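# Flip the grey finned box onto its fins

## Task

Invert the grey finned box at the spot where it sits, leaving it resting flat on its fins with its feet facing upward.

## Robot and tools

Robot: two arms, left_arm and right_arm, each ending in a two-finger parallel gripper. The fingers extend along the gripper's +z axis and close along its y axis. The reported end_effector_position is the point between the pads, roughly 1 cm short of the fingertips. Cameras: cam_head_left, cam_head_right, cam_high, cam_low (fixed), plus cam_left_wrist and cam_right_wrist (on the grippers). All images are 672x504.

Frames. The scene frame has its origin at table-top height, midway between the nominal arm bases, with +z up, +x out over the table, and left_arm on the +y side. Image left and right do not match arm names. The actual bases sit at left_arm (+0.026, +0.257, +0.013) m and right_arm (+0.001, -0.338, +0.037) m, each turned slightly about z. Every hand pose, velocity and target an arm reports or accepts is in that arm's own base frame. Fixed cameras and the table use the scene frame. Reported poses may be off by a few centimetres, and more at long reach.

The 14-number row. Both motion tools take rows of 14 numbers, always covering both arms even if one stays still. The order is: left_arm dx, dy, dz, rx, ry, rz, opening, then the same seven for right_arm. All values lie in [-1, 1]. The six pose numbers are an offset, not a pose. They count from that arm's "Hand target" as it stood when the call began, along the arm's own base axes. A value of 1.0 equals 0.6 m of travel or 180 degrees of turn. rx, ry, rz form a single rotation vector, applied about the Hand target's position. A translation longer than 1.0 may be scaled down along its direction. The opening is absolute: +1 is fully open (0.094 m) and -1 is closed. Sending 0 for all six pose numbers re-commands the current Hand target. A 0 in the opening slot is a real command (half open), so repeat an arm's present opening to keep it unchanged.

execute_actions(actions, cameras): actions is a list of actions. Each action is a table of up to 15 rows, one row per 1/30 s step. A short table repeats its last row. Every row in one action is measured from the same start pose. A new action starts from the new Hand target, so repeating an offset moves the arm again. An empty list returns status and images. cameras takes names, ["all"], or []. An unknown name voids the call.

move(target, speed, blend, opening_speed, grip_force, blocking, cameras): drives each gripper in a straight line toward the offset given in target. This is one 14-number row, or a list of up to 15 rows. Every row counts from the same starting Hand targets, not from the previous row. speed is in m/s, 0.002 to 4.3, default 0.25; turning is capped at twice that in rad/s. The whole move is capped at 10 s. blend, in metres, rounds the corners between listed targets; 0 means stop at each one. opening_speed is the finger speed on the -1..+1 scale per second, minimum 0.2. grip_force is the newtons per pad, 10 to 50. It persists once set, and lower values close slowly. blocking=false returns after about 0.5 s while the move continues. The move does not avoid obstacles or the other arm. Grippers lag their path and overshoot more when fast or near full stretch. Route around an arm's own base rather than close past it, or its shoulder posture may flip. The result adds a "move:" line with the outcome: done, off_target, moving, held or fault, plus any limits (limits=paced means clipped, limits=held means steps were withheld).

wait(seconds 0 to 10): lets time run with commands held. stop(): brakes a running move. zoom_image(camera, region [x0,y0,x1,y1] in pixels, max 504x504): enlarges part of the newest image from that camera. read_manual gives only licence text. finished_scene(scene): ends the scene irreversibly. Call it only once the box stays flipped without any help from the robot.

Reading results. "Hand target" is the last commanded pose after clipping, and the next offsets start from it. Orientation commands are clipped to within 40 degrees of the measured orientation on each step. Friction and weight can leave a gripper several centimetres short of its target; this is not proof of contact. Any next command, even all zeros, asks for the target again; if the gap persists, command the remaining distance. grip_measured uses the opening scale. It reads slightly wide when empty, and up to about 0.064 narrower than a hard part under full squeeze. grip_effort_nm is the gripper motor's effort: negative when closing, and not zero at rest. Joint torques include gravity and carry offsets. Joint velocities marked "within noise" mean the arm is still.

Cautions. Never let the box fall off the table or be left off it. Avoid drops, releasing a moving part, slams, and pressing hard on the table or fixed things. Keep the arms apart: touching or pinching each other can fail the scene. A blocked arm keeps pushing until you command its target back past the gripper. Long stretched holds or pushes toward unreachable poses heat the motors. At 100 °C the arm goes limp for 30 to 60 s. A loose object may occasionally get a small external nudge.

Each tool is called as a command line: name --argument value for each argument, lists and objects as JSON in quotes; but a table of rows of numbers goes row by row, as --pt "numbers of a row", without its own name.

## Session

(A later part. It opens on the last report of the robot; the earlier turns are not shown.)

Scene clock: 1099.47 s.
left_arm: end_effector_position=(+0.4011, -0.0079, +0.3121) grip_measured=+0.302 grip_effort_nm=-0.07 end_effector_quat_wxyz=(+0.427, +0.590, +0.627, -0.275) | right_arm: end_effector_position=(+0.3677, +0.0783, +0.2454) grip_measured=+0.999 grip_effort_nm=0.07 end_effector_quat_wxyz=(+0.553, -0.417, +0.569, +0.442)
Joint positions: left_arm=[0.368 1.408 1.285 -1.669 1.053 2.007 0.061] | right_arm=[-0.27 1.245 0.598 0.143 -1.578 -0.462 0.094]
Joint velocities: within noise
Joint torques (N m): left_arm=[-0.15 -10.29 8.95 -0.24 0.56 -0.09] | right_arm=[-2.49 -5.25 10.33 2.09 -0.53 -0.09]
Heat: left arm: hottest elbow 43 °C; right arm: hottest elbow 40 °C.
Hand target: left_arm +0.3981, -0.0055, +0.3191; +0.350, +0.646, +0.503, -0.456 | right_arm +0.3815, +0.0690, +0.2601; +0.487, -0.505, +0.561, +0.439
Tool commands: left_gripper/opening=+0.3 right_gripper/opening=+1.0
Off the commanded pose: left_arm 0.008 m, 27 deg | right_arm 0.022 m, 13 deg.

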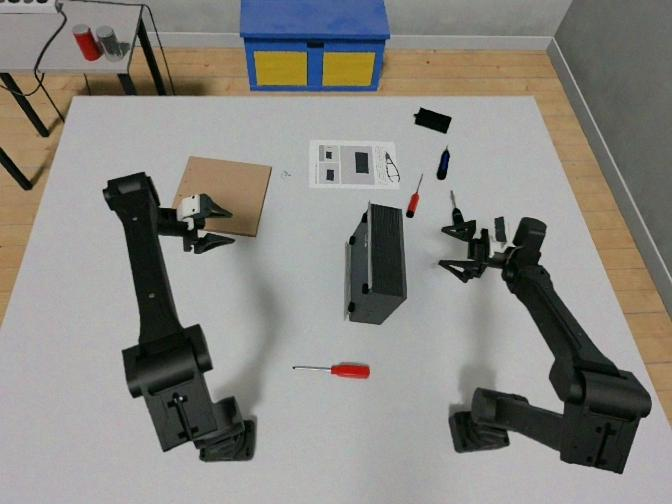

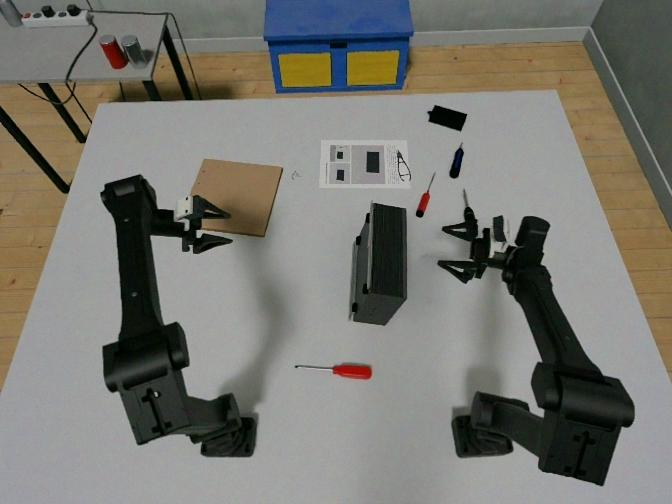

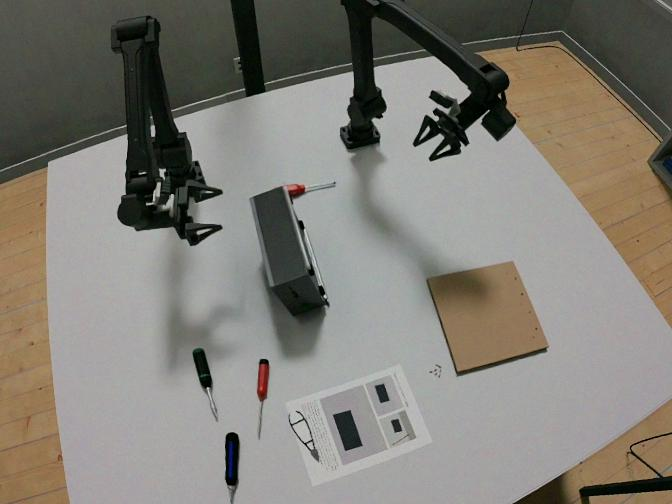

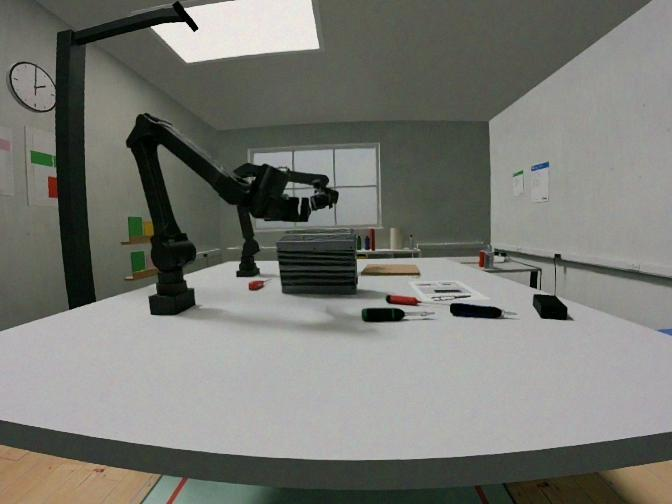

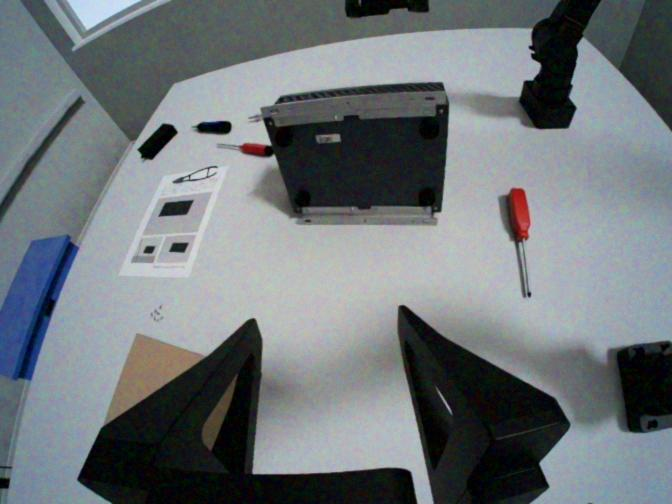

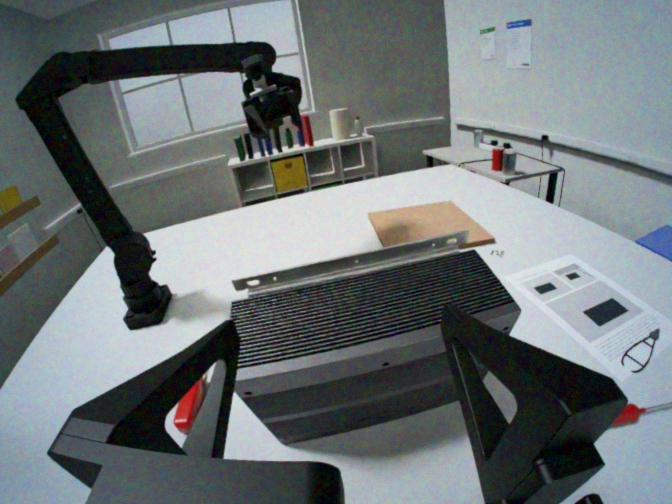

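move --pt "0 0 0 0 0 0 0.3 0.0642 0.01 -0.20 0 0 0 1.0" --pt "0 0 0 0 0 0 0.3 0.0725 0.05 -0.4335 0 0 0 1.0" --speed 0.12 --blend 0.02 --cameras '["cam_right_wrist","cam_head_right","cam_low"]'

Scene clock: 1144.00 s.
left_arm: end_effector_position=(+0.4011, -0.0079, +0.3121) grip_measured=+0.302 grip_effort_nm=-0.07 end_effector_quat_wxyz=(+0.427, +0.590, +0.627, -0.275) | right_arm: end_effector_position=(+0.4181, +0.0955, -0.0040) grip_measured=+0.999 grip_effort_nm=0.07 end_effector_quat_wxyz=(+0.532, -0.450, +0.574, +0.429)
Joint positions: left_arm=[0.368 1.408 1.285 -1.669 1.053 2.007 0.061] | right_arm=[-0.191 2.027 0.721 0.25 -1.496 -1.041 0.094]
Joint torques (N m): left_arm=[-0.26 -10.4 8.99 -0.23 0.55 -0.08] | right_arm=[0.73 -12.57 3.7 0.8 -0.47 -0.15]
Heat: left arm: hottest elbow 43 °C; right arm: hottest elbow 42 °C.
Hand target: left_arm +0.3981, -0.0055, +0.3191; +0.350, +0.646, +0.503, -0.456 | right_arm +0.4250, +0.0991, +0.0000; +0.487, -0.505, +0.561, +0.439
Off the commanded pose: left_arm 0.008 m, 27 deg | right_arm 0.009 m, 8 deg.
joint sent to its limit (left arm) — joint 4 (wrist pitch), lower limit. The joint targets are off in orientation, not in position.
move: off_target (left_arm, right_arm)
Images, in order (width x height): cam_head_right 672x504, cam_low 672x504, cam_right_wrist 672x504.

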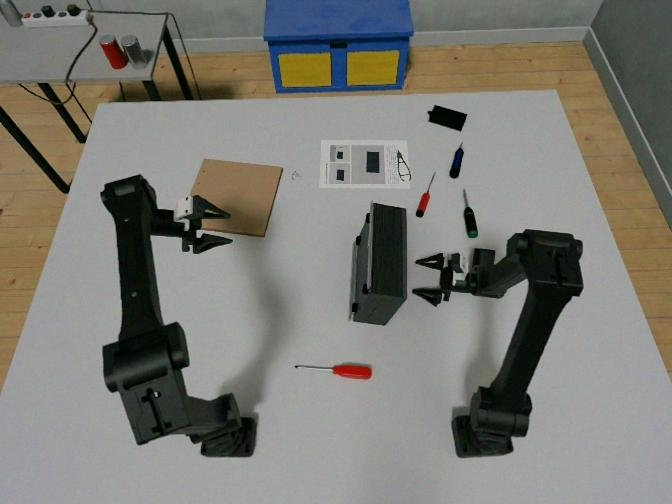

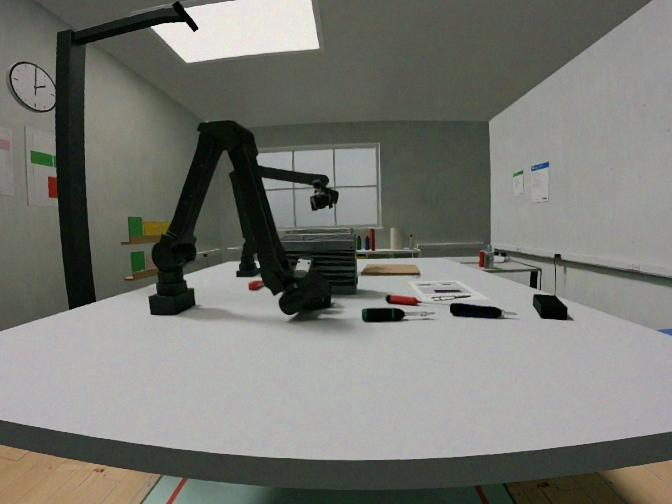

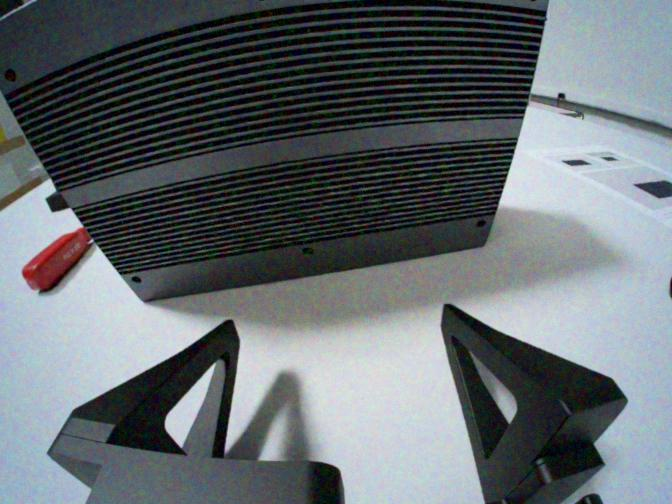

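move --target '[0,0,0,0,0,0,0.3, 0.0,0.11,0.01,0,0,0,1.0]' --speed 0.06 --cameras '["cam_right_wrist"]'

move --target '[0,0,0,0,0,0,0.3, 0.006,0.0667,0.0,0,0,0,1.0]' --speed 0.04 --cameras '["cam_right_wrist","cam_head_right"]'

Scene clock: 1157.27 s.
left_arm: end_effector_position=(+0.4011, -0.0079, +0.3121) grip_measured=+0.302 grip_effort_nm=-0.07 end_effector_quat_wxyz=(+0.427, +0.590, +0.627, -0.275) | right_arm: end_effector_position=(+0.4155, +0.1604, -0.0017) grip_measured=+0.999 grip_effort_nm=0.07 end_effector_quat_wxyz=(+0.485, -0.498, +0.567, +0.442)
Joint positions: left_arm=[0.368 1.408 1.285 -1.669 1.053 2.007 0.061] | right_arm=[-0.026 1.991 0.74 0.225 -1.408 -1.003 0.094]
Joint torques (N m): left_arm=[-0.15 -10.29 8.99 -0.23 0.56 -0.09] | right_arm=[-0.73 -13.98 4.51 1.22 -0.49 0.08]
Heat: left arm: hottest elbow 43 °C; right arm: hottest elbow 40 °C.
Hand target: left_arm +0.3981, -0.0055, +0.3191; +0.350, +0.646, +0.503, -0.456 | right_arm +0.4249, +0.1650, +0.0060; +0.487, -0.505, +0.561, +0.439
Off the commanded pose: left_arm 0.008 m, 27 deg | right_arm 0.013 m, 1 deg.
joint sent to its limit (left arm) — joint 4 (wrist pitch), lower limit. The joint targets are off in orientation, not in position.
move: off_target (left_arm, right_arm)
Images, in order (width x height): cam_right_wrist 672x504.

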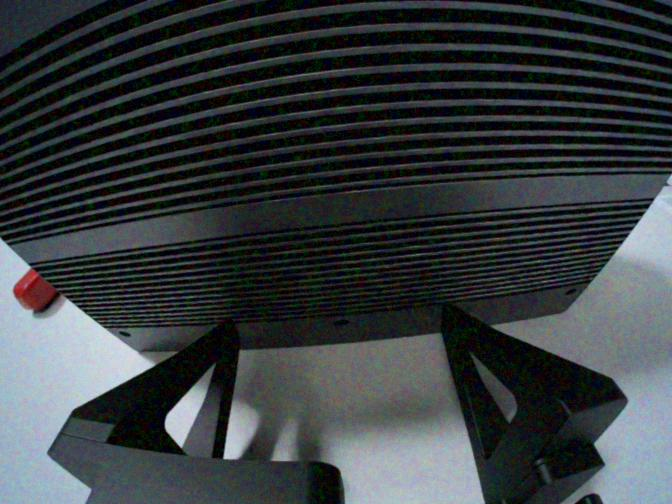

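Scene clock: 1159.27 s.
left_arm: end_effector_position=(+0.4011, -0.0079, +0.3121) grip_measured=+0.302 grip_effort_nm=-0.07 end_effector_quat_wxyz=(+0.427, +0.590, +0.627, -0.275) | right_arm: end_effector_position=(+0.4310, +0.1841, +0.0017) grip_measured=+0.999 grip_effort_nm=0.06 end_effector_quat_wxyz=(+0.491, -0.496, +0.574, +0.428)
Joint positions: left_arm=[0.368 1.408 1.285 -1.669 1.053 2.007 0.061] | right_arm=[0.035 2.014 0.723 0.575 -1.339 -0.698 0.094]
Joint torques (N m): left_arm=[-0.26 -10.34 8.98 -0.23 0.56 -0.08] | right_arm=[2.9 -12.4 3.67 2.35 -0.52 0.3]
Heat: left arm: hottest elbow 43 °C; right arm: hottest elbow 40 °C.
Hand target: left_arm +0.3981, -0.0055, +0.3191; +0.350, +0.646, +0.503, -0.456 | right_arm +0.4286, +0.2051, +0.0061; +0.487, -0.505, +0.561, +0.439
Off the commanded pose: left_arm 0.008 m, 27 deg | right_arm 0.021 m, 2 deg.
joint sent to its limit (left arm) — joint 4 (wrist pitch), lower limit. The joint targets are off in orientation, not in position.
move: off_target (left_arm, right_arm)
Images, in order (width x height): cam_head_right 672x504, cam_right_wrist 672x504.

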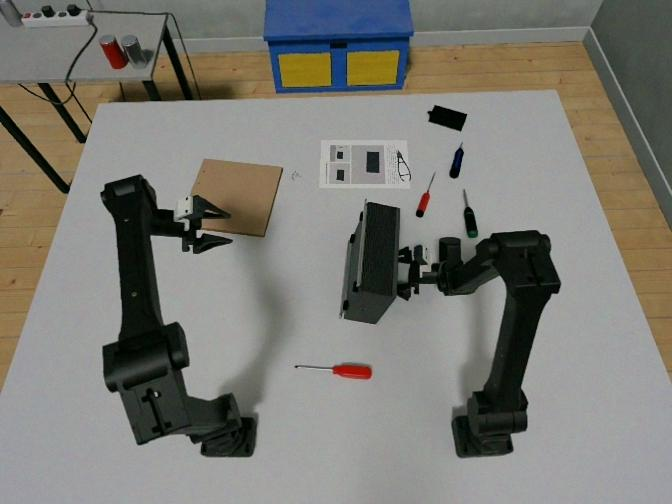

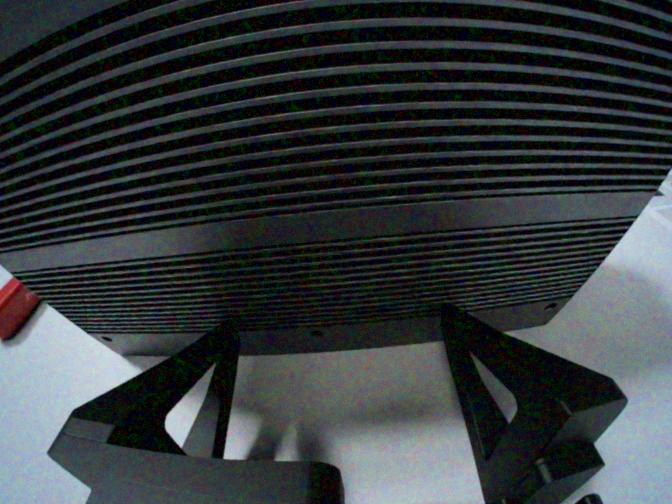

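move --pt "0 0 0 0 0 0 0.3 -0.01 -0.0667 0.0 0 0 0 1.0" --pt "0 0 0 0 0 0 0.3 -0.0267 -0.0583 0.0 0 0 0 1.0" --pt "0 0 0 0 0 0 0.3 -0.0167 0.08 0.0 0 0 0 1.0" --speed 0.05 --blend 0.005 --cameras '["cam_right_wrist","cam_head_right"]'

Scene clock: 1169.63 s.
left_arm: end_effector_position=(+0.4011, -0.0079, +0.3121) grip_measured=+0.302 grip_effort_nm=-0.07 end_effector_quat_wxyz=(+0.427, +0.590, +0.627, -0.275) | right_arm: end_effector_position=(+0.4221, +0.2283, +0.0022) grip_measured=+0.999 grip_effort_nm=0.06 end_effector_quat_wxyz=(+0.492, -0.491, +0.579, +0.427)
Joint positions: left_arm=[0.368 1.408 1.285 -1.669 1.053 2.007 0.061] | right_arm=[0.147 2.045 0.683 0.883 -1.236 -0.443 0.094]
Joint torques (N m): left_arm=[-0.32 -10.23 8.96 -0.27 0.55 -0.08] | right_arm=[3.25 -11.52 3.79 2.47 -0.39 0.24]
Heat: left arm: hottest elbow 44 °C; right arm: hottest elbow 39 °C.
Hand target: left_arm +0.3981, -0.0055, +0.3191; +0.350, +0.646, +0.503, -0.456 | right_arm +0.4186, +0.2530, +0.0060; +0.487, -0.505, +0.561, +0.439
Off the commanded pose: left_arm 0.008 m, 27 deg | right_arm 0.025 m, 3 deg.
joint sent to its limit (left arm) — joint 4 (wrist pitch), lower limit. The joint targets are off in orientation, not in position.
move: off_target (left_arm, right_arm)
Images, in order (width x height): cam_head_right 672x504, cam_right_wrist 672x504.

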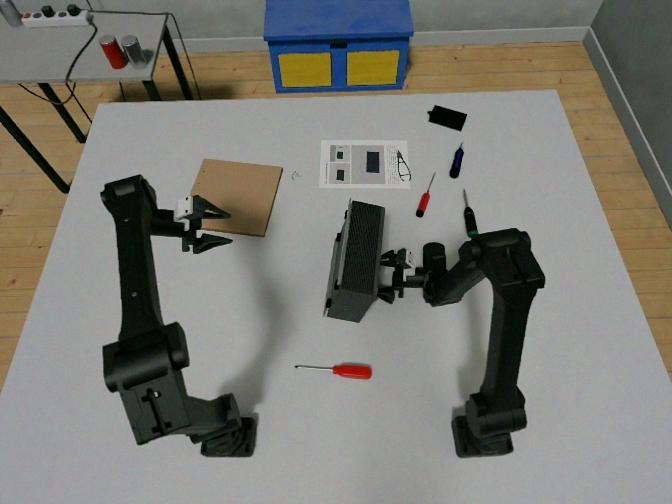

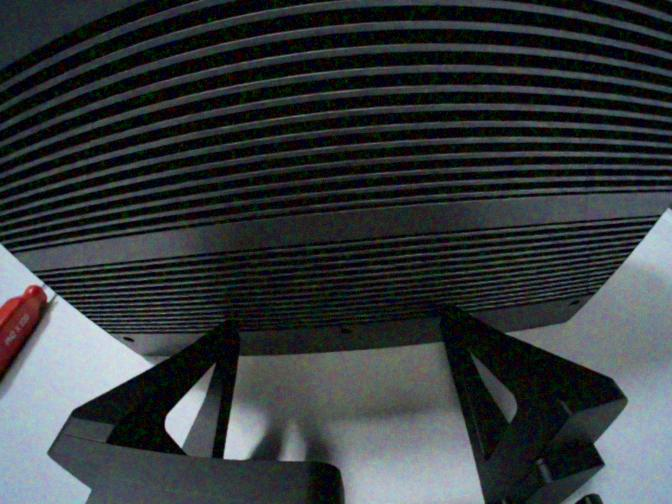

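move --target '[0,0,0,0,0,0,0.3, 0.0,0.1,0.0,0,0,0,1.0]' --speed 0.05 --cameras '["cam_right_wrist","cam_left_wrist"]'

Scene clock: 1177.93 s.
left_arm: end_effector_position=(+0.4011, -0.0079, +0.3121) grip_measured=+0.302 grip_effort_nm=-0.07 end_effector_quat_wxyz=(+0.427, +0.590, +0.627, -0.275) | right_arm: end_effector_position=(+0.4223, +0.2839, +0.0020) grip_measured=+0.999 grip_effort_nm=0.06 end_effector_quat_wxyz=(+0.491, -0.489, +0.583, +0.425)
Joint positions: left_arm=[0.368 1.408 1.285 -1.669 1.053 2.007 0.061] | right_arm=[0.283 2.075 0.708 1.01 -1.103 -0.306 0.094]
Joint torques (N m): left_arm=[-0.21 -10.17 8.98 -0.23 0.55 -0.08] | right_arm=[3.72 -11.81 4.98 2.47 -0.48 0.18]
Heat: left arm: hottest elbow 44 °C; right arm: hottest elbow 39 °C.
Hand target: left_arm +0.3981, -0.0055, +0.3191; +0.350, +0.646, +0.503, -0.456 | right_arm +0.4186, +0.3131, +0.0061; +0.487, -0.505, +0.561, +0.439
Off the commanded pose: left_arm 0.008 m, 27 deg | right_arm 0.030 m, 4 deg.
joint sent to its limit (left arm) — joint 4 (wrist pitch), lower limit. The joint targets are off in orientation, not in position.
move: off_target (left_arm, right_arm)
Images, in order (width x height): cam_left_wrist 672x504, cam_right_wrist 672x504.

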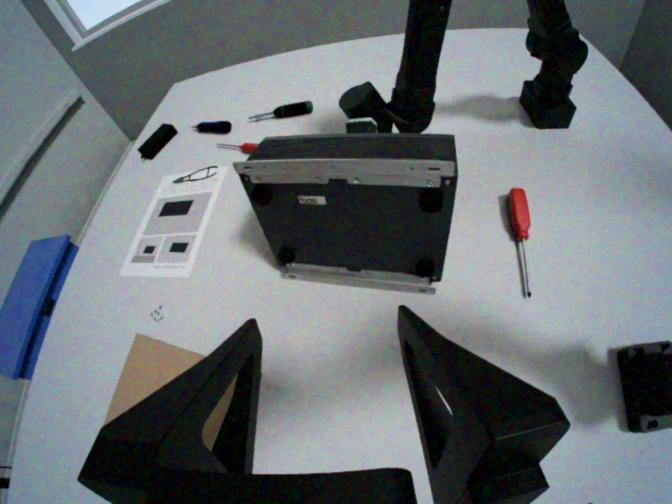

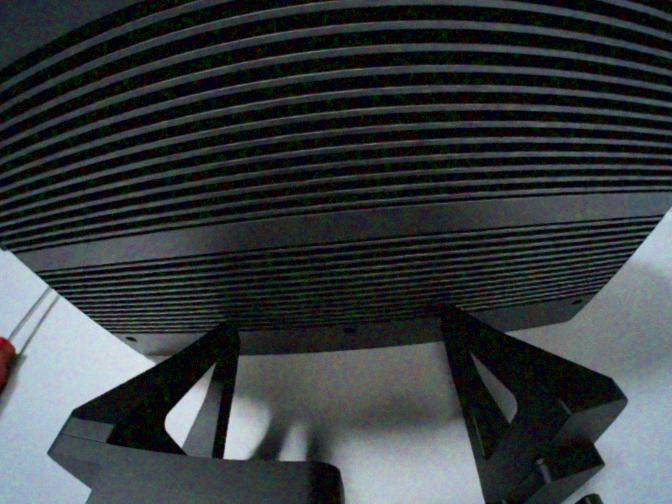

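move --target '[0,0,0,0,0,0,0.3, 0.0,0.0917,0.0,0,0,0,1.0]' --speed 0.05 --cameras '["cam_right_wrist"]'

move --target '[0,0,0,0,0,0,0.3, 0.005,0.075,0.0,0,0,0,1.0]' --speed 0.05 --cameras '["cam_right_wrist","cam_left_wrist","cam_head_right"]'

Scene clock: 1189.80 s.
left_arm: end_effector_position=(+0.4011, -0.0079, +0.3121) grip_measured=+0.302 grip_effort_nm=-0.07 end_effector_quat_wxyz=(+0.427, +0.590, +0.627, -0.275) | right_arm: end_effector_position=(+0.4248, +0.3364, +0.0020) grip_measured=+0.999 grip_effort_nm=0.06 end_effector_quat_wxyz=(+0.490, -0.489, +0.583, +0.424)
Joint positions: left_arm=[0.368 1.408 1.285 -1.669 1.053 2.007 0.061] | right_arm=[0.399 2.099 0.763 1.04 -0.992 -0.236 0.094]
Joint torques (N m): left_arm=[-0.15 -10.23 8.92 -0.23 0.56 -0.08] | right_arm=[3.6 -12.22 5.63 2.37 -0.39 0.13]
Heat: left arm: hottest elbow 44 °C; right arm: hottest elbow 38 °C.
Hand target: left_arm +0.3981, -0.0055, +0.3191; +0.350, +0.646, +0.503, -0.456 | right_arm +0.4187, +0.3681, +0.0061; +0.487, -0.505, +0.561, +0.439
Off the commanded pose: left_arm 0.008 m, 27 deg | right_arm 0.033 m, 4 deg.
joint sent to its limit (left arm) — joint 4 (wrist pitch), lower limit. The joint targets are off in orientation, not in position.
move: off_target (left_arm, right_arm)
Images, in order (width x height): cam_right_wrist 672x504.

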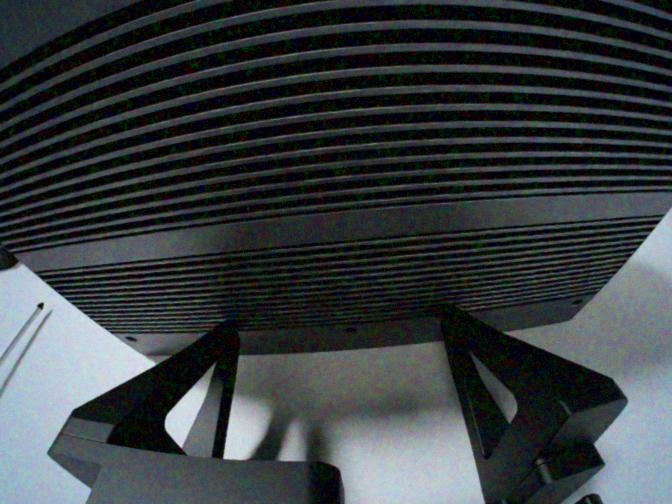

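Scene clock: 1191.20 s.
left_arm: end_effector_position=(+0.4011, -0.0079, +0.3121) grip_measured=+0.302 grip_effort_nm=-0.07 end_effector_quat_wxyz=(+0.427, +0.590, +0.627, -0.275) | right_arm: end_effector_position=(+0.4260, +0.3793, -0.0018) grip_measured=+0.999 grip_effort_nm=0.06 end_effector_quat_wxyz=(+0.488, -0.489, +0.585, +0.425)
Joint positions: left_arm=[0.368 1.408 1.285 -1.669 1.053 2.007 0.061] | right_arm=[0.485 2.131 0.822 1.041 -0.911 -0.193 0.094]
Joint torques (N m): left_arm=[-0.32 -10.23 8.96 -0.24 0.55 -0.08] | right_arm=[3.96 -13.74 6.71 1.85 -0.32 0.1]
Heat: left arm: hottest elbow 44 °C; right arm: hottest elbow 38 °C.
Hand target: left_arm +0.3981, -0.0055, +0.3191; +0.350, +0.646, +0.503, -0.456 | right_arm +0.4216, +0.4131, +0.0060; +0.487, -0.505, +0.561, +0.439
Off the commanded pose: left_arm 0.008 m, 27 deg | right_arm 0.035 m, 4 deg.
joint sent to its limit (left arm) — joint 4 (wrist pitch), lower limit. The joint targets are off in orientation, not in position.
move: off_target (left_arm, right_arm)
Images, in order (width x height): cam_head_right 672x504, cam_left_wrist 672x504, cam_right_wrist 672x504.

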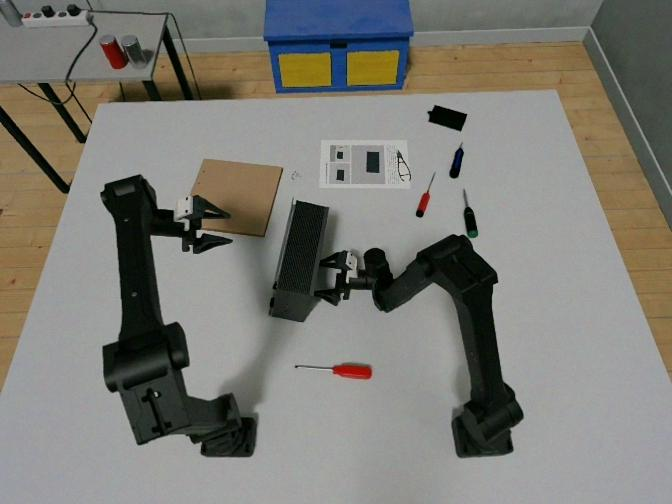

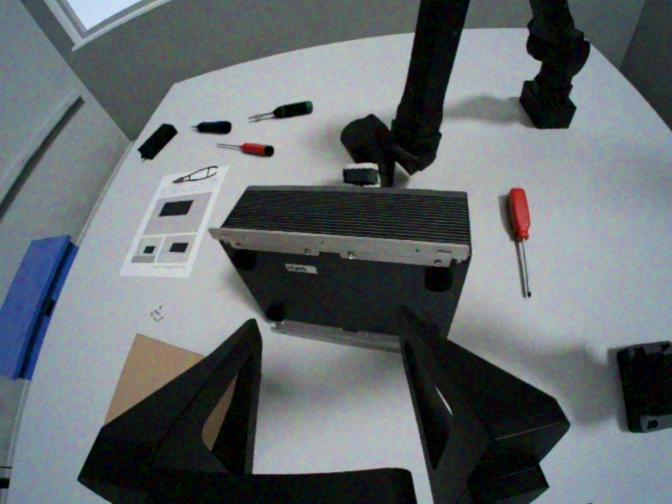

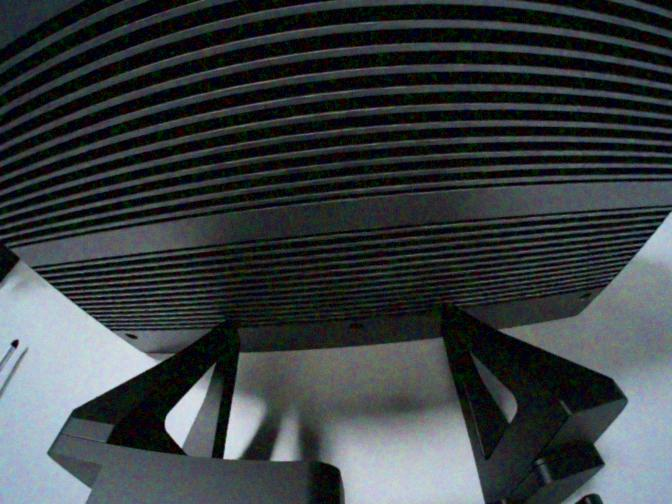

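move --pt "0 0 0 0 0 0 0.3 -0.0193 -0.2385 0.04 0 0 0 1.0" --pt "0 0 0 0 0 0 0.3 -0.0693 -0.3552 0.4233 0 0 0 1.0" --speed 0.12 --blend 0.03 --cameras '["cam_right_wrist","cam_head_right","cam_low","cam_high"]'

Scene clock: 1227.50 s.
left_arm: end_effector_position=(+0.4011, -0.0079, +0.3121) grip_measured=+0.302 grip_effort_nm=-0.07 end_effector_quat_wxyz=(+0.427, +0.590, +0.627, -0.275) | right_arm: end_effector_position=(+0.3652, +0.2041, +0.2407) grip_measured=+0.999 grip_effort_nm=0.06 end_effector_quat_wxyz=(+0.471, -0.497, +0.571, +0.453)
Joint positions: left_arm=[0.368 1.408 1.285 -1.669 1.053 2.007 0.061] | right_arm=[0.094 1.252 0.707 -0.142 -1.336 -0.624 0.094]
Joint torques (N m): left_arm=[-0.21 -10.23 8.98 -0.23 0.56 -0.09] | right_arm=[-1.61 -6.95 11 1.2 -0.64 -0.14]
Heat: left arm: hottest elbow 44 °C; right arm: hottest elbow 38 °C.
Hand target: left_arm +0.3981, -0.0055, +0.3191; +0.350, +0.646, +0.503, -0.456 | right_arm +0.3800, +0.2000, +0.2599; +0.487, -0.505, +0.561, +0.439
Off the commanded pose: left_arm 0.008 m, 27 deg | right_arm 0.025 m, 3 deg.
joint sent to its limit (left arm) — joint 4 (wrist pitch), lower limit. The joint targets are off in orientation, not in position.
move: off_target (left_arm, right_arm)
Images, in order (width x height): cam_head_right 672x504, cam_high 672x504, cam_low 672x504, cam_right_wrist 672x504.

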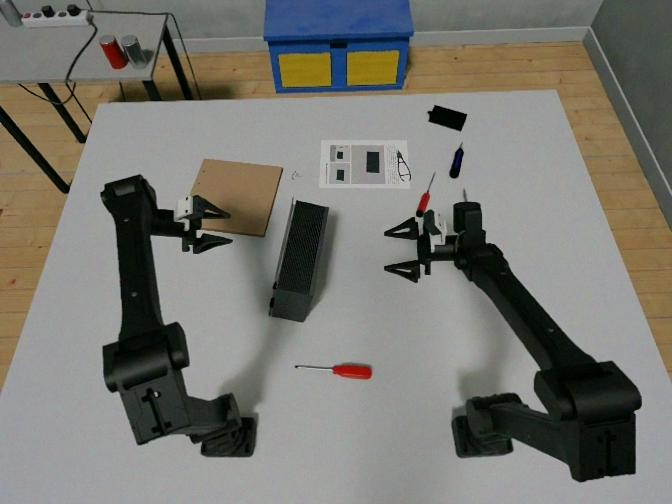

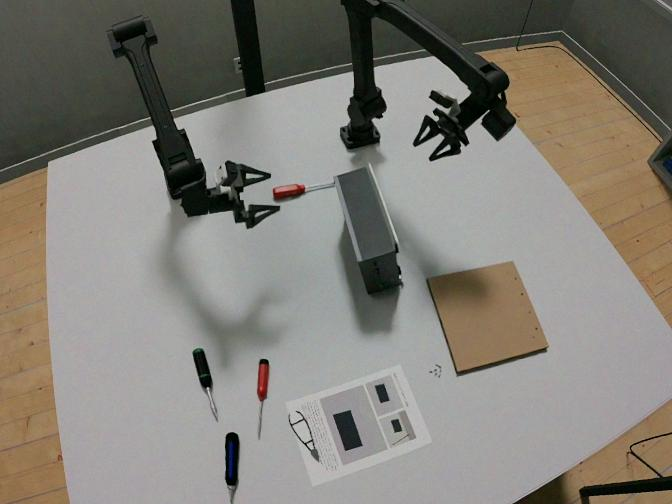

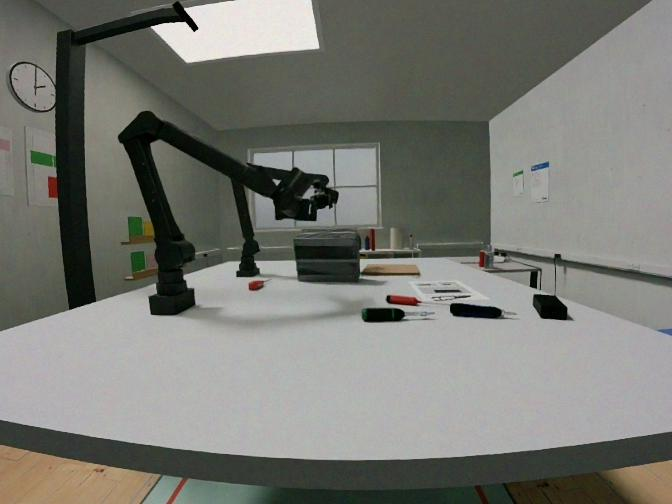

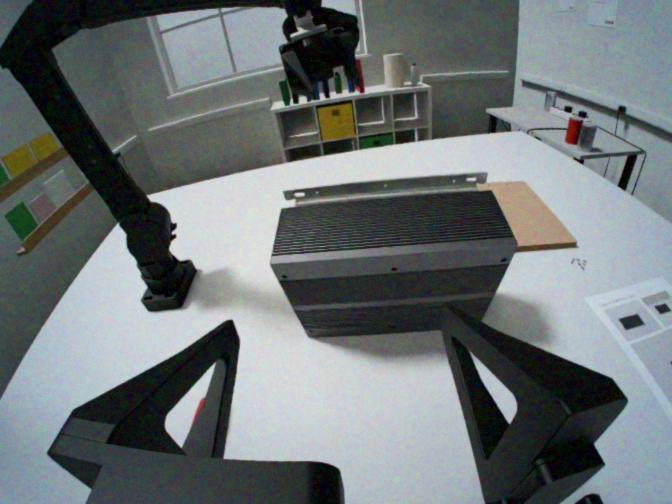

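move --pt "0 0 0 0 0 0 0.3 -0.0833 0.1167 0.0835 0 0 -0.2444 1.0" --pt "0 0 0 0 0 0 0.3 -0.2667 0.3667 0.0835 0 0 -0.5 1.0" --speed 0.15 --blend 0.03 --cameras '["cam_right_wrist","cam_head_right","cam_low","cam_left_wrist"]'

Scene clock: 1243.07 s.
left_arm: end_effector_position=(+0.4011, -0.0079, +0.3121) grip_measured=+0.302 grip_effort_nm=-0.07 end_effector_quat_wxyz=(+0.427, +0.590, +0.627, -0.275) | right_arm: end_effector_position=(+0.2228, +0.4061, +0.2974) grip_measured=+0.999 grip_effort_nm=0.06 end_effector_quat_wxyz=(+0.657, +0.024, +0.752, -0.044)
Joint positions: left_arm=[0.368 1.408 1.285 -1.669 1.053 2.007 0.061] | right_arm=[1.451 1.475 1.155 -1.108 1.436 1.392 0.094]
Joint torques (N m): left_arm=[-0.38 -10.34 8.95 -0.25 0.55 -0.08] | right_arm=[-0.09 -10.05 10.97 0.42 0.56 0.01]
Heat: left arm: hottest elbow 44 °C; right arm: hottest elbow 41 °C.
Hand target: left_arm +0.3981, -0.0055, +0.3191; +0.350, +0.646, +0.503, -0.456 | right_arm +0.2200, +0.4200, +0.3100; +0.655, +0.040, +0.754, -0.034
Off the commanded pose: left_arm 0.008 m, 27 deg | right_arm 0.019 m, 2 deg.
joint sent to its limit (left arm) — joint 4 (wrist pitch), lower limit. The joint targets are off in orientation, not in position.
move: off_target (left_arm, right_arm)
Images, in order (width x height): cam_head_right 672x504, cam_low 672x504, cam_left_wrist 672x504, cam_right_wrist 672x504.

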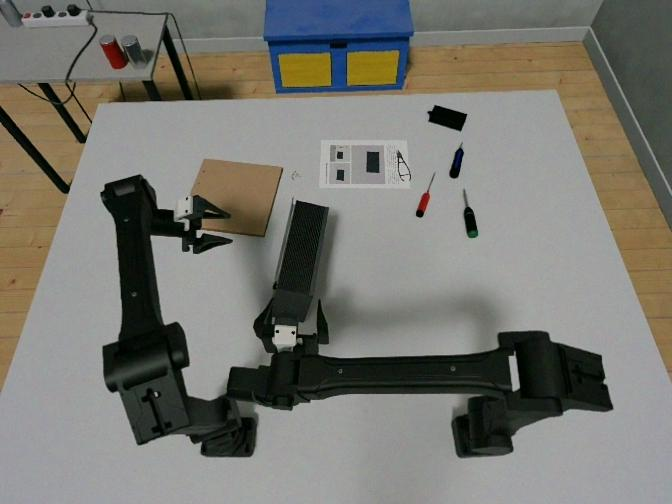

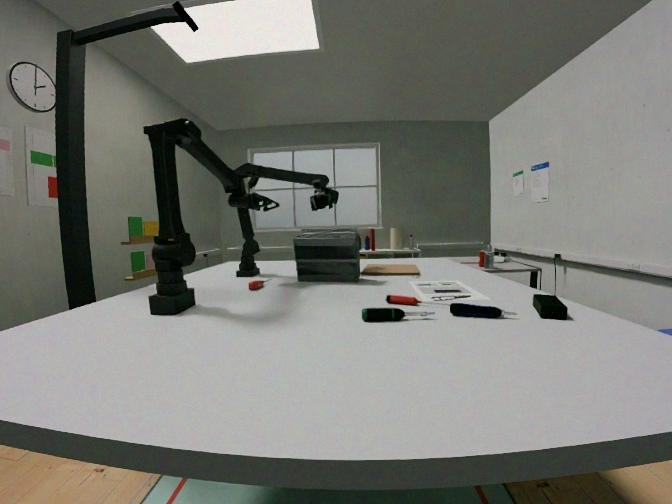

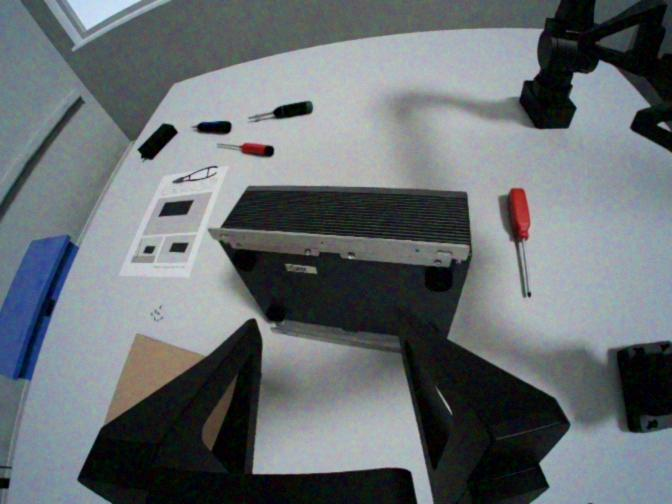

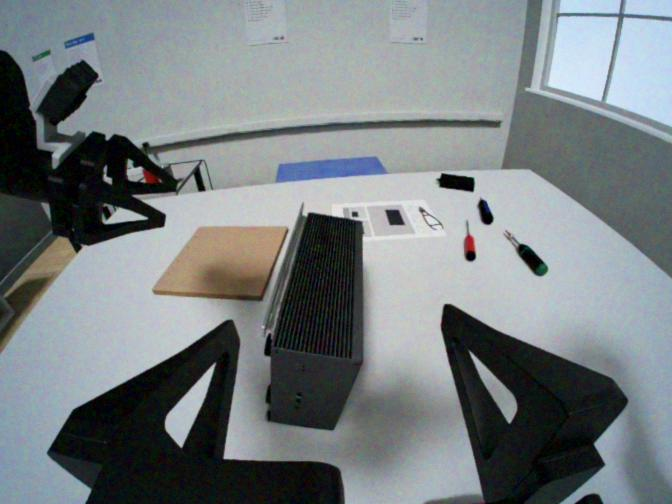

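zoom_image --camera "cam_right_wrist" --region '[230, 190, 400, 440]'

Scaled by 2.016 from the camera's 672x504 image, which has a finer 960x720 frame.

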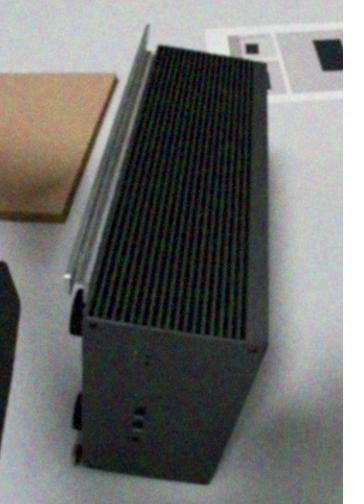

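move --target '[0,0,0,0,0,0,0.3, 0.08,0.1067,-0.1833,0.0563,-0.0531,-0.0294,1.0]' --speed 0.08 --cameras '["cam_right_wrist","cam_head_right","cam_left_wrist"]'

Scene clock: 1341.70 s.
left_arm: end_effector_position=(+0.4011, -0.0079, +0.3121) grip_measured=+0.302 grip_effort_nm=-0.07 end_effector_quat_wxyz=(+0.427, +0.590, +0.627, -0.275) | right_arm: end_effector_position=(+0.2460, +0.4554, +0.2165) grip_measured=+0.999 grip_effort_nm=0.05 end_effector_quat_wxyz=(+0.694, +0.085, +0.715, -0.018)
Joint positions: left_arm=[0.368 1.408 1.285 -1.669 1.053 2.007 0.061] | right_arm=[1.419 1.723 1.174 -0.833 1.533 1.473 0.094]
Joint torques (N m): left_arm=[-0.32 -10.29 8.98 -0.25 0.55 -0.08] | right_arm=[-1.85 -13.57 9.69 1.16 0.83 0.04]
Heat: left arm: hottest elbow 44 °C; right arm: hottest elbow 49 °C.
Hand target: left_arm +0.3981, -0.0055, +0.3191; +0.350, +0.646, +0.503, -0.456 | right_arm +0.2547, +0.4652, +0.2284; +0.695, +0.109, +0.711, -0.004 (not the last commanded pose)
Off the commanded pose: left_arm 0.008 m, 27 deg | right_arm 0.040 m, 7 deg.
joint sent to its limit (left arm) — joint 4 (wrist pitch), lower limit. The joint targets are off in orientation, not in position.
move: held (right_arm; a check stopped the path), off_target (left_arm); limits=held
pose unreachable (right arm): on one or more control steps of this call, first in action 0 (counted from 0), this arm could not follow its commanded pose, so it was not sent that pose on those steps. It may still have moved: this result reports where it is.
cause: moving toward the commanded pose would bring a part of the arm too close to another arm (this arm's wrist (the part past joint 4) and the left arm's upper arm (the part past joint 2), 3 mm apart when this arm was first held).
Images, in order (width x height): cam_head_right 672x504, cam_left_wrist 672x504, cam_right_wrist 672x504.

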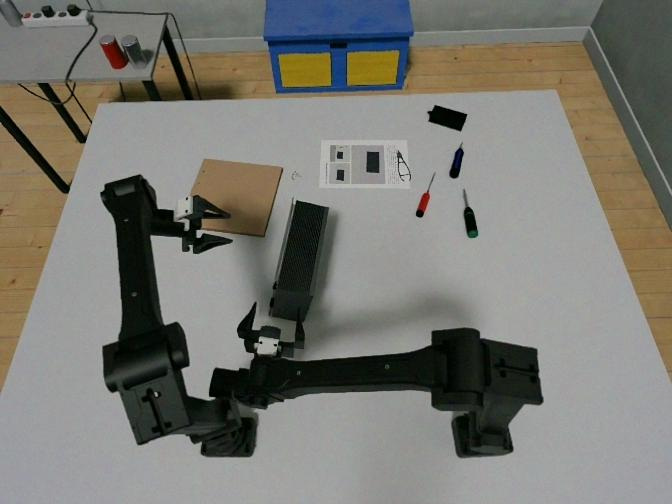

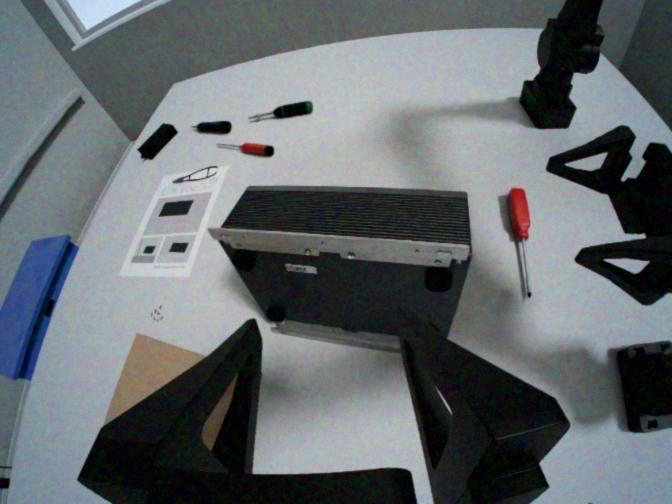

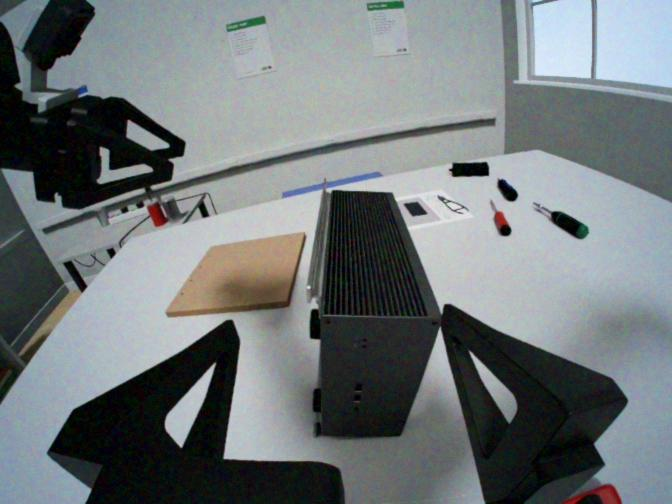

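move --target '[-0.0585,0.281,0,0,0,0.139,0.3, 0,0,0,0,0,0,1.0]' --speed 0.12 --cameras '["cam_head_right","cam_high"]'

Scene clock: 1355.20 s.
left_arm: end_effector_position=(+0.3607, +0.1562, +0.3131) grip_measured=+0.302 grip_effort_nm=-0.07 end_effector_quat_wxyz=(+0.478, +0.447, +0.737, -0.171) | right_arm: end_effector_position=(+0.2460, +0.4554, +0.2165) grip_measured=+0.999 grip_effort_nm=0.05 end_effector_quat_wxyz=(+0.694, +0.085, +0.715, -0.018)
Joint positions: left_arm=[0.804 1.384 1.264 -1.669 1.051 2.022 0.061] | right_arm=[1.419 1.723 1.174 -0.833 1.533 1.473 0.094]
Joint torques (N m): left_arm=[-0.32 -8 10.56 -0.23 0.56 -0.22] | right_arm=[-1.9 -13.22 9.83 1.21 0.79 0.05]
Heat: left arm: hottest elbow 44 °C; right arm: hottest elbow 48 °C.
Hand target: left_arm +0.3630, +0.1630, +0.3190; +0.441, +0.521, +0.631, -0.369 | right_arm +0.2547, +0.4651, +0.2284; +0.695, +0.109, +0.711, -0.004
Off the commanded pose: left_arm 0.009 m, 28 deg | right_arm 0.018 m, 3 deg.
joint sent to its limit (left arm) — joint 4 (wrist pitch), lower limit. The joint targets are off in orientation, not in position.
move: off_target (left_arm, right_arm)
Images, in order (width x height): cam_head_right 672x504, cam_high 672x504.

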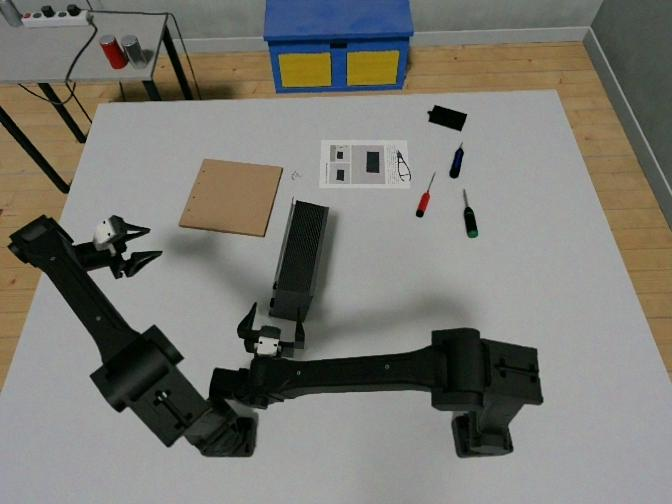

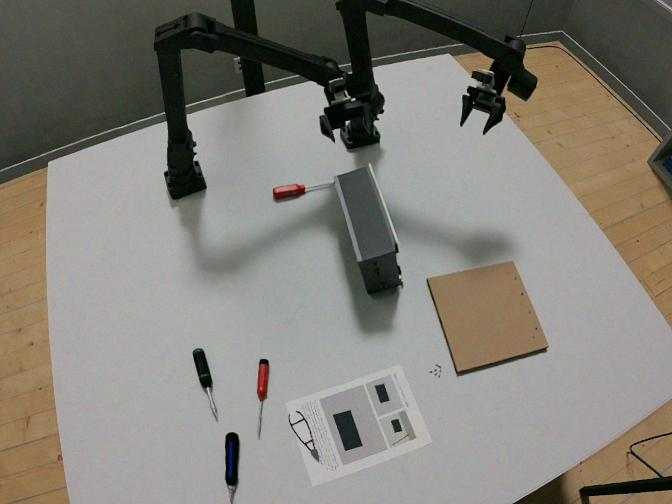

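move --target '[0,0,0,0,0,0,0.3, 0.0222,0.0315,-0.0473,0.0152,-0.0138,-0.0085,1.0]' --speed 0.05 --cameras '["cam_right_wrist"]'

Scene clock: 1377.80 s.
left_arm: end_effector_position=(+0.3607, +0.1562, +0.3131) grip_measured=+0.302 grip_effort_nm=-0.07 end_effector_quat_wxyz=(+0.477, +0.447, +0.737, -0.171) | right_arm: end_effector_position=(+0.2585, +0.4737, +0.1905) grip_measured=+0.999 grip_effort_nm=0.06 end_effector_quat_wxyz=(+0.702, +0.114, +0.703, -0.005)
Joint positions: left_arm=[0.804 1.384 1.264 -1.669 1.05 2.022 0.061] | right_arm=[1.4 1.814 1.21 -0.736 1.557 1.494 0.094]
Joint torques (N m): left_arm=[-0.38 -8.06 10.59 -0.23 0.57 -0.22] | right_arm=[-1.96 -13.51 9.76 1.28 0.82 0]
Heat: left arm: hottest elbow 43 °C; right arm: hottest elbow 46 °C.
Hand target: left_arm +0.3630, +0.1630, +0.3190; +0.441, +0.521, +0.631, -0.369 | right_arm +0.2680, +0.4841, +0.1999; +0.707, +0.135, +0.694, +0.006
Off the commanded pose: left_arm 0.009 m, 28 deg | right_arm 0.017 m, 3 deg.
joint sent to its limit (left arm) — joint 4 (wrist pitch), lower limit. The joint targets are off in orientation, not in position.
joint sent to its limit (right arm) — joint 5 (wrist yaw), upper limit. The joint targets still meet the commanded pose.
move: off_target (left_arm, right_arm)
Images, in order (width x height): cam_right_wrist 672x504.

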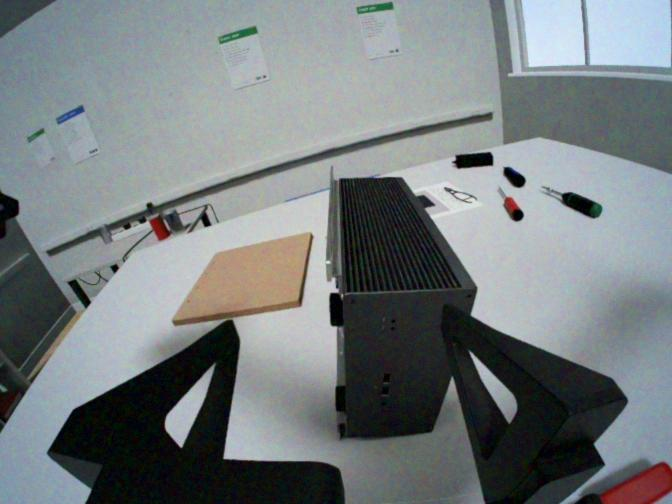

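zoom_image --camera "cam_right_wrist" --region '[300, 160, 490, 450]'

Scaled by 1.738 from the camera's 672x504 image, which has a finer 960x720 frame.

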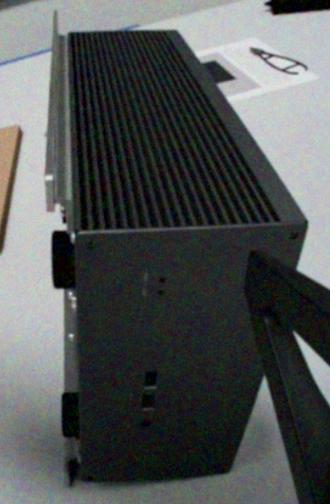

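move --target '[0,0,0,0,0,0,0.3, 0.0833,-0.0095,-0.005,0.0148,-0.0027,0,1.0]' --speed 0.05 --cameras '["cam_right_wrist"]'

Scene clock: 1429.90 s.
left_arm: end_effector_position=(+0.3607, +0.1562, +0.3131) grip_measured=+0.302 grip_effort_nm=-0.07 end_effector_quat_wxyz=(+0.477, +0.447, +0.737, -0.171) | right_arm: end_effector_position=(+0.3112, +0.4819, +0.1893) grip_measured=+0.999 grip_effort_nm=0.06 end_effector_quat_wxyz=(+0.693, +0.167, +0.701, -0.002)
Joint positions: left_arm=[0.804 1.384 1.264 -1.669 1.05 2.022 0.061] | right_arm=[1.306 1.837 1.216 -0.315 1.522 1.166 0.094]
Joint torques (N m): left_arm=[-0.21 -8.12 10.58 -0.27 0.55 -0.22] | right_arm=[-1.96 -17.08 6.94 1.72 0.42 -0.18]
Heat: left arm: hottest elbow 43 °C; right arm: hottest elbow 44 °C.
Hand target: left_arm +0.3630, +0.1630, +0.3190; +0.441, +0.521, +0.631, -0.369 | right_arm +0.3179, +0.4784, +0.1971; +0.707, +0.152, +0.690, +0.023
Off the commanded pose: left_arm 0.009 m, 28 deg | right_arm 0.011 m, 4 deg.
joint sent to its limit (left arm) — joint 4 (wrist pitch), lower limit. The joint targets are off in orientation, not in position.
move: off_target (left_arm, right_arm)
Images, in order (width x height): cam_right_wrist 672x504.

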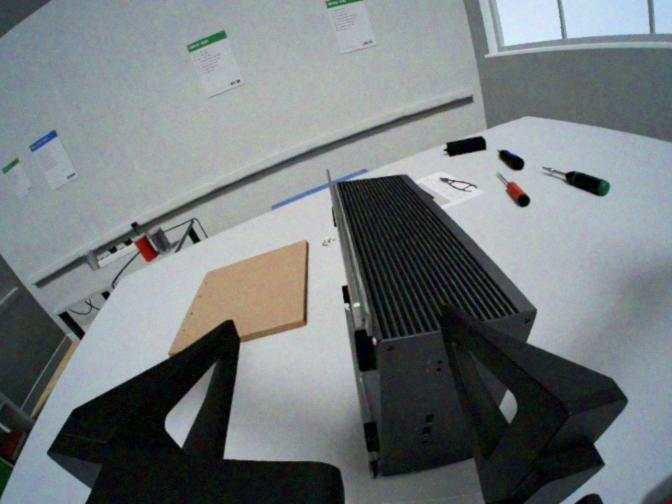

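zoom_image --camera "cam_right_wrist" --region '[310, 160, 450, 380]'

Scaled by 2.291 from the camera's 672x504 image, which has a finer 960x720 frame.

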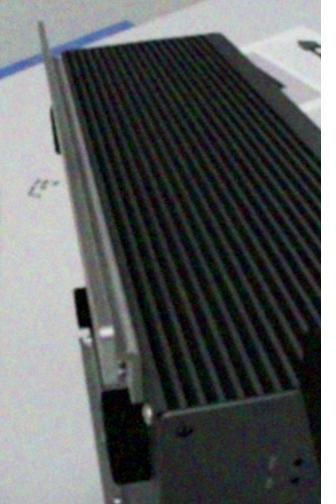

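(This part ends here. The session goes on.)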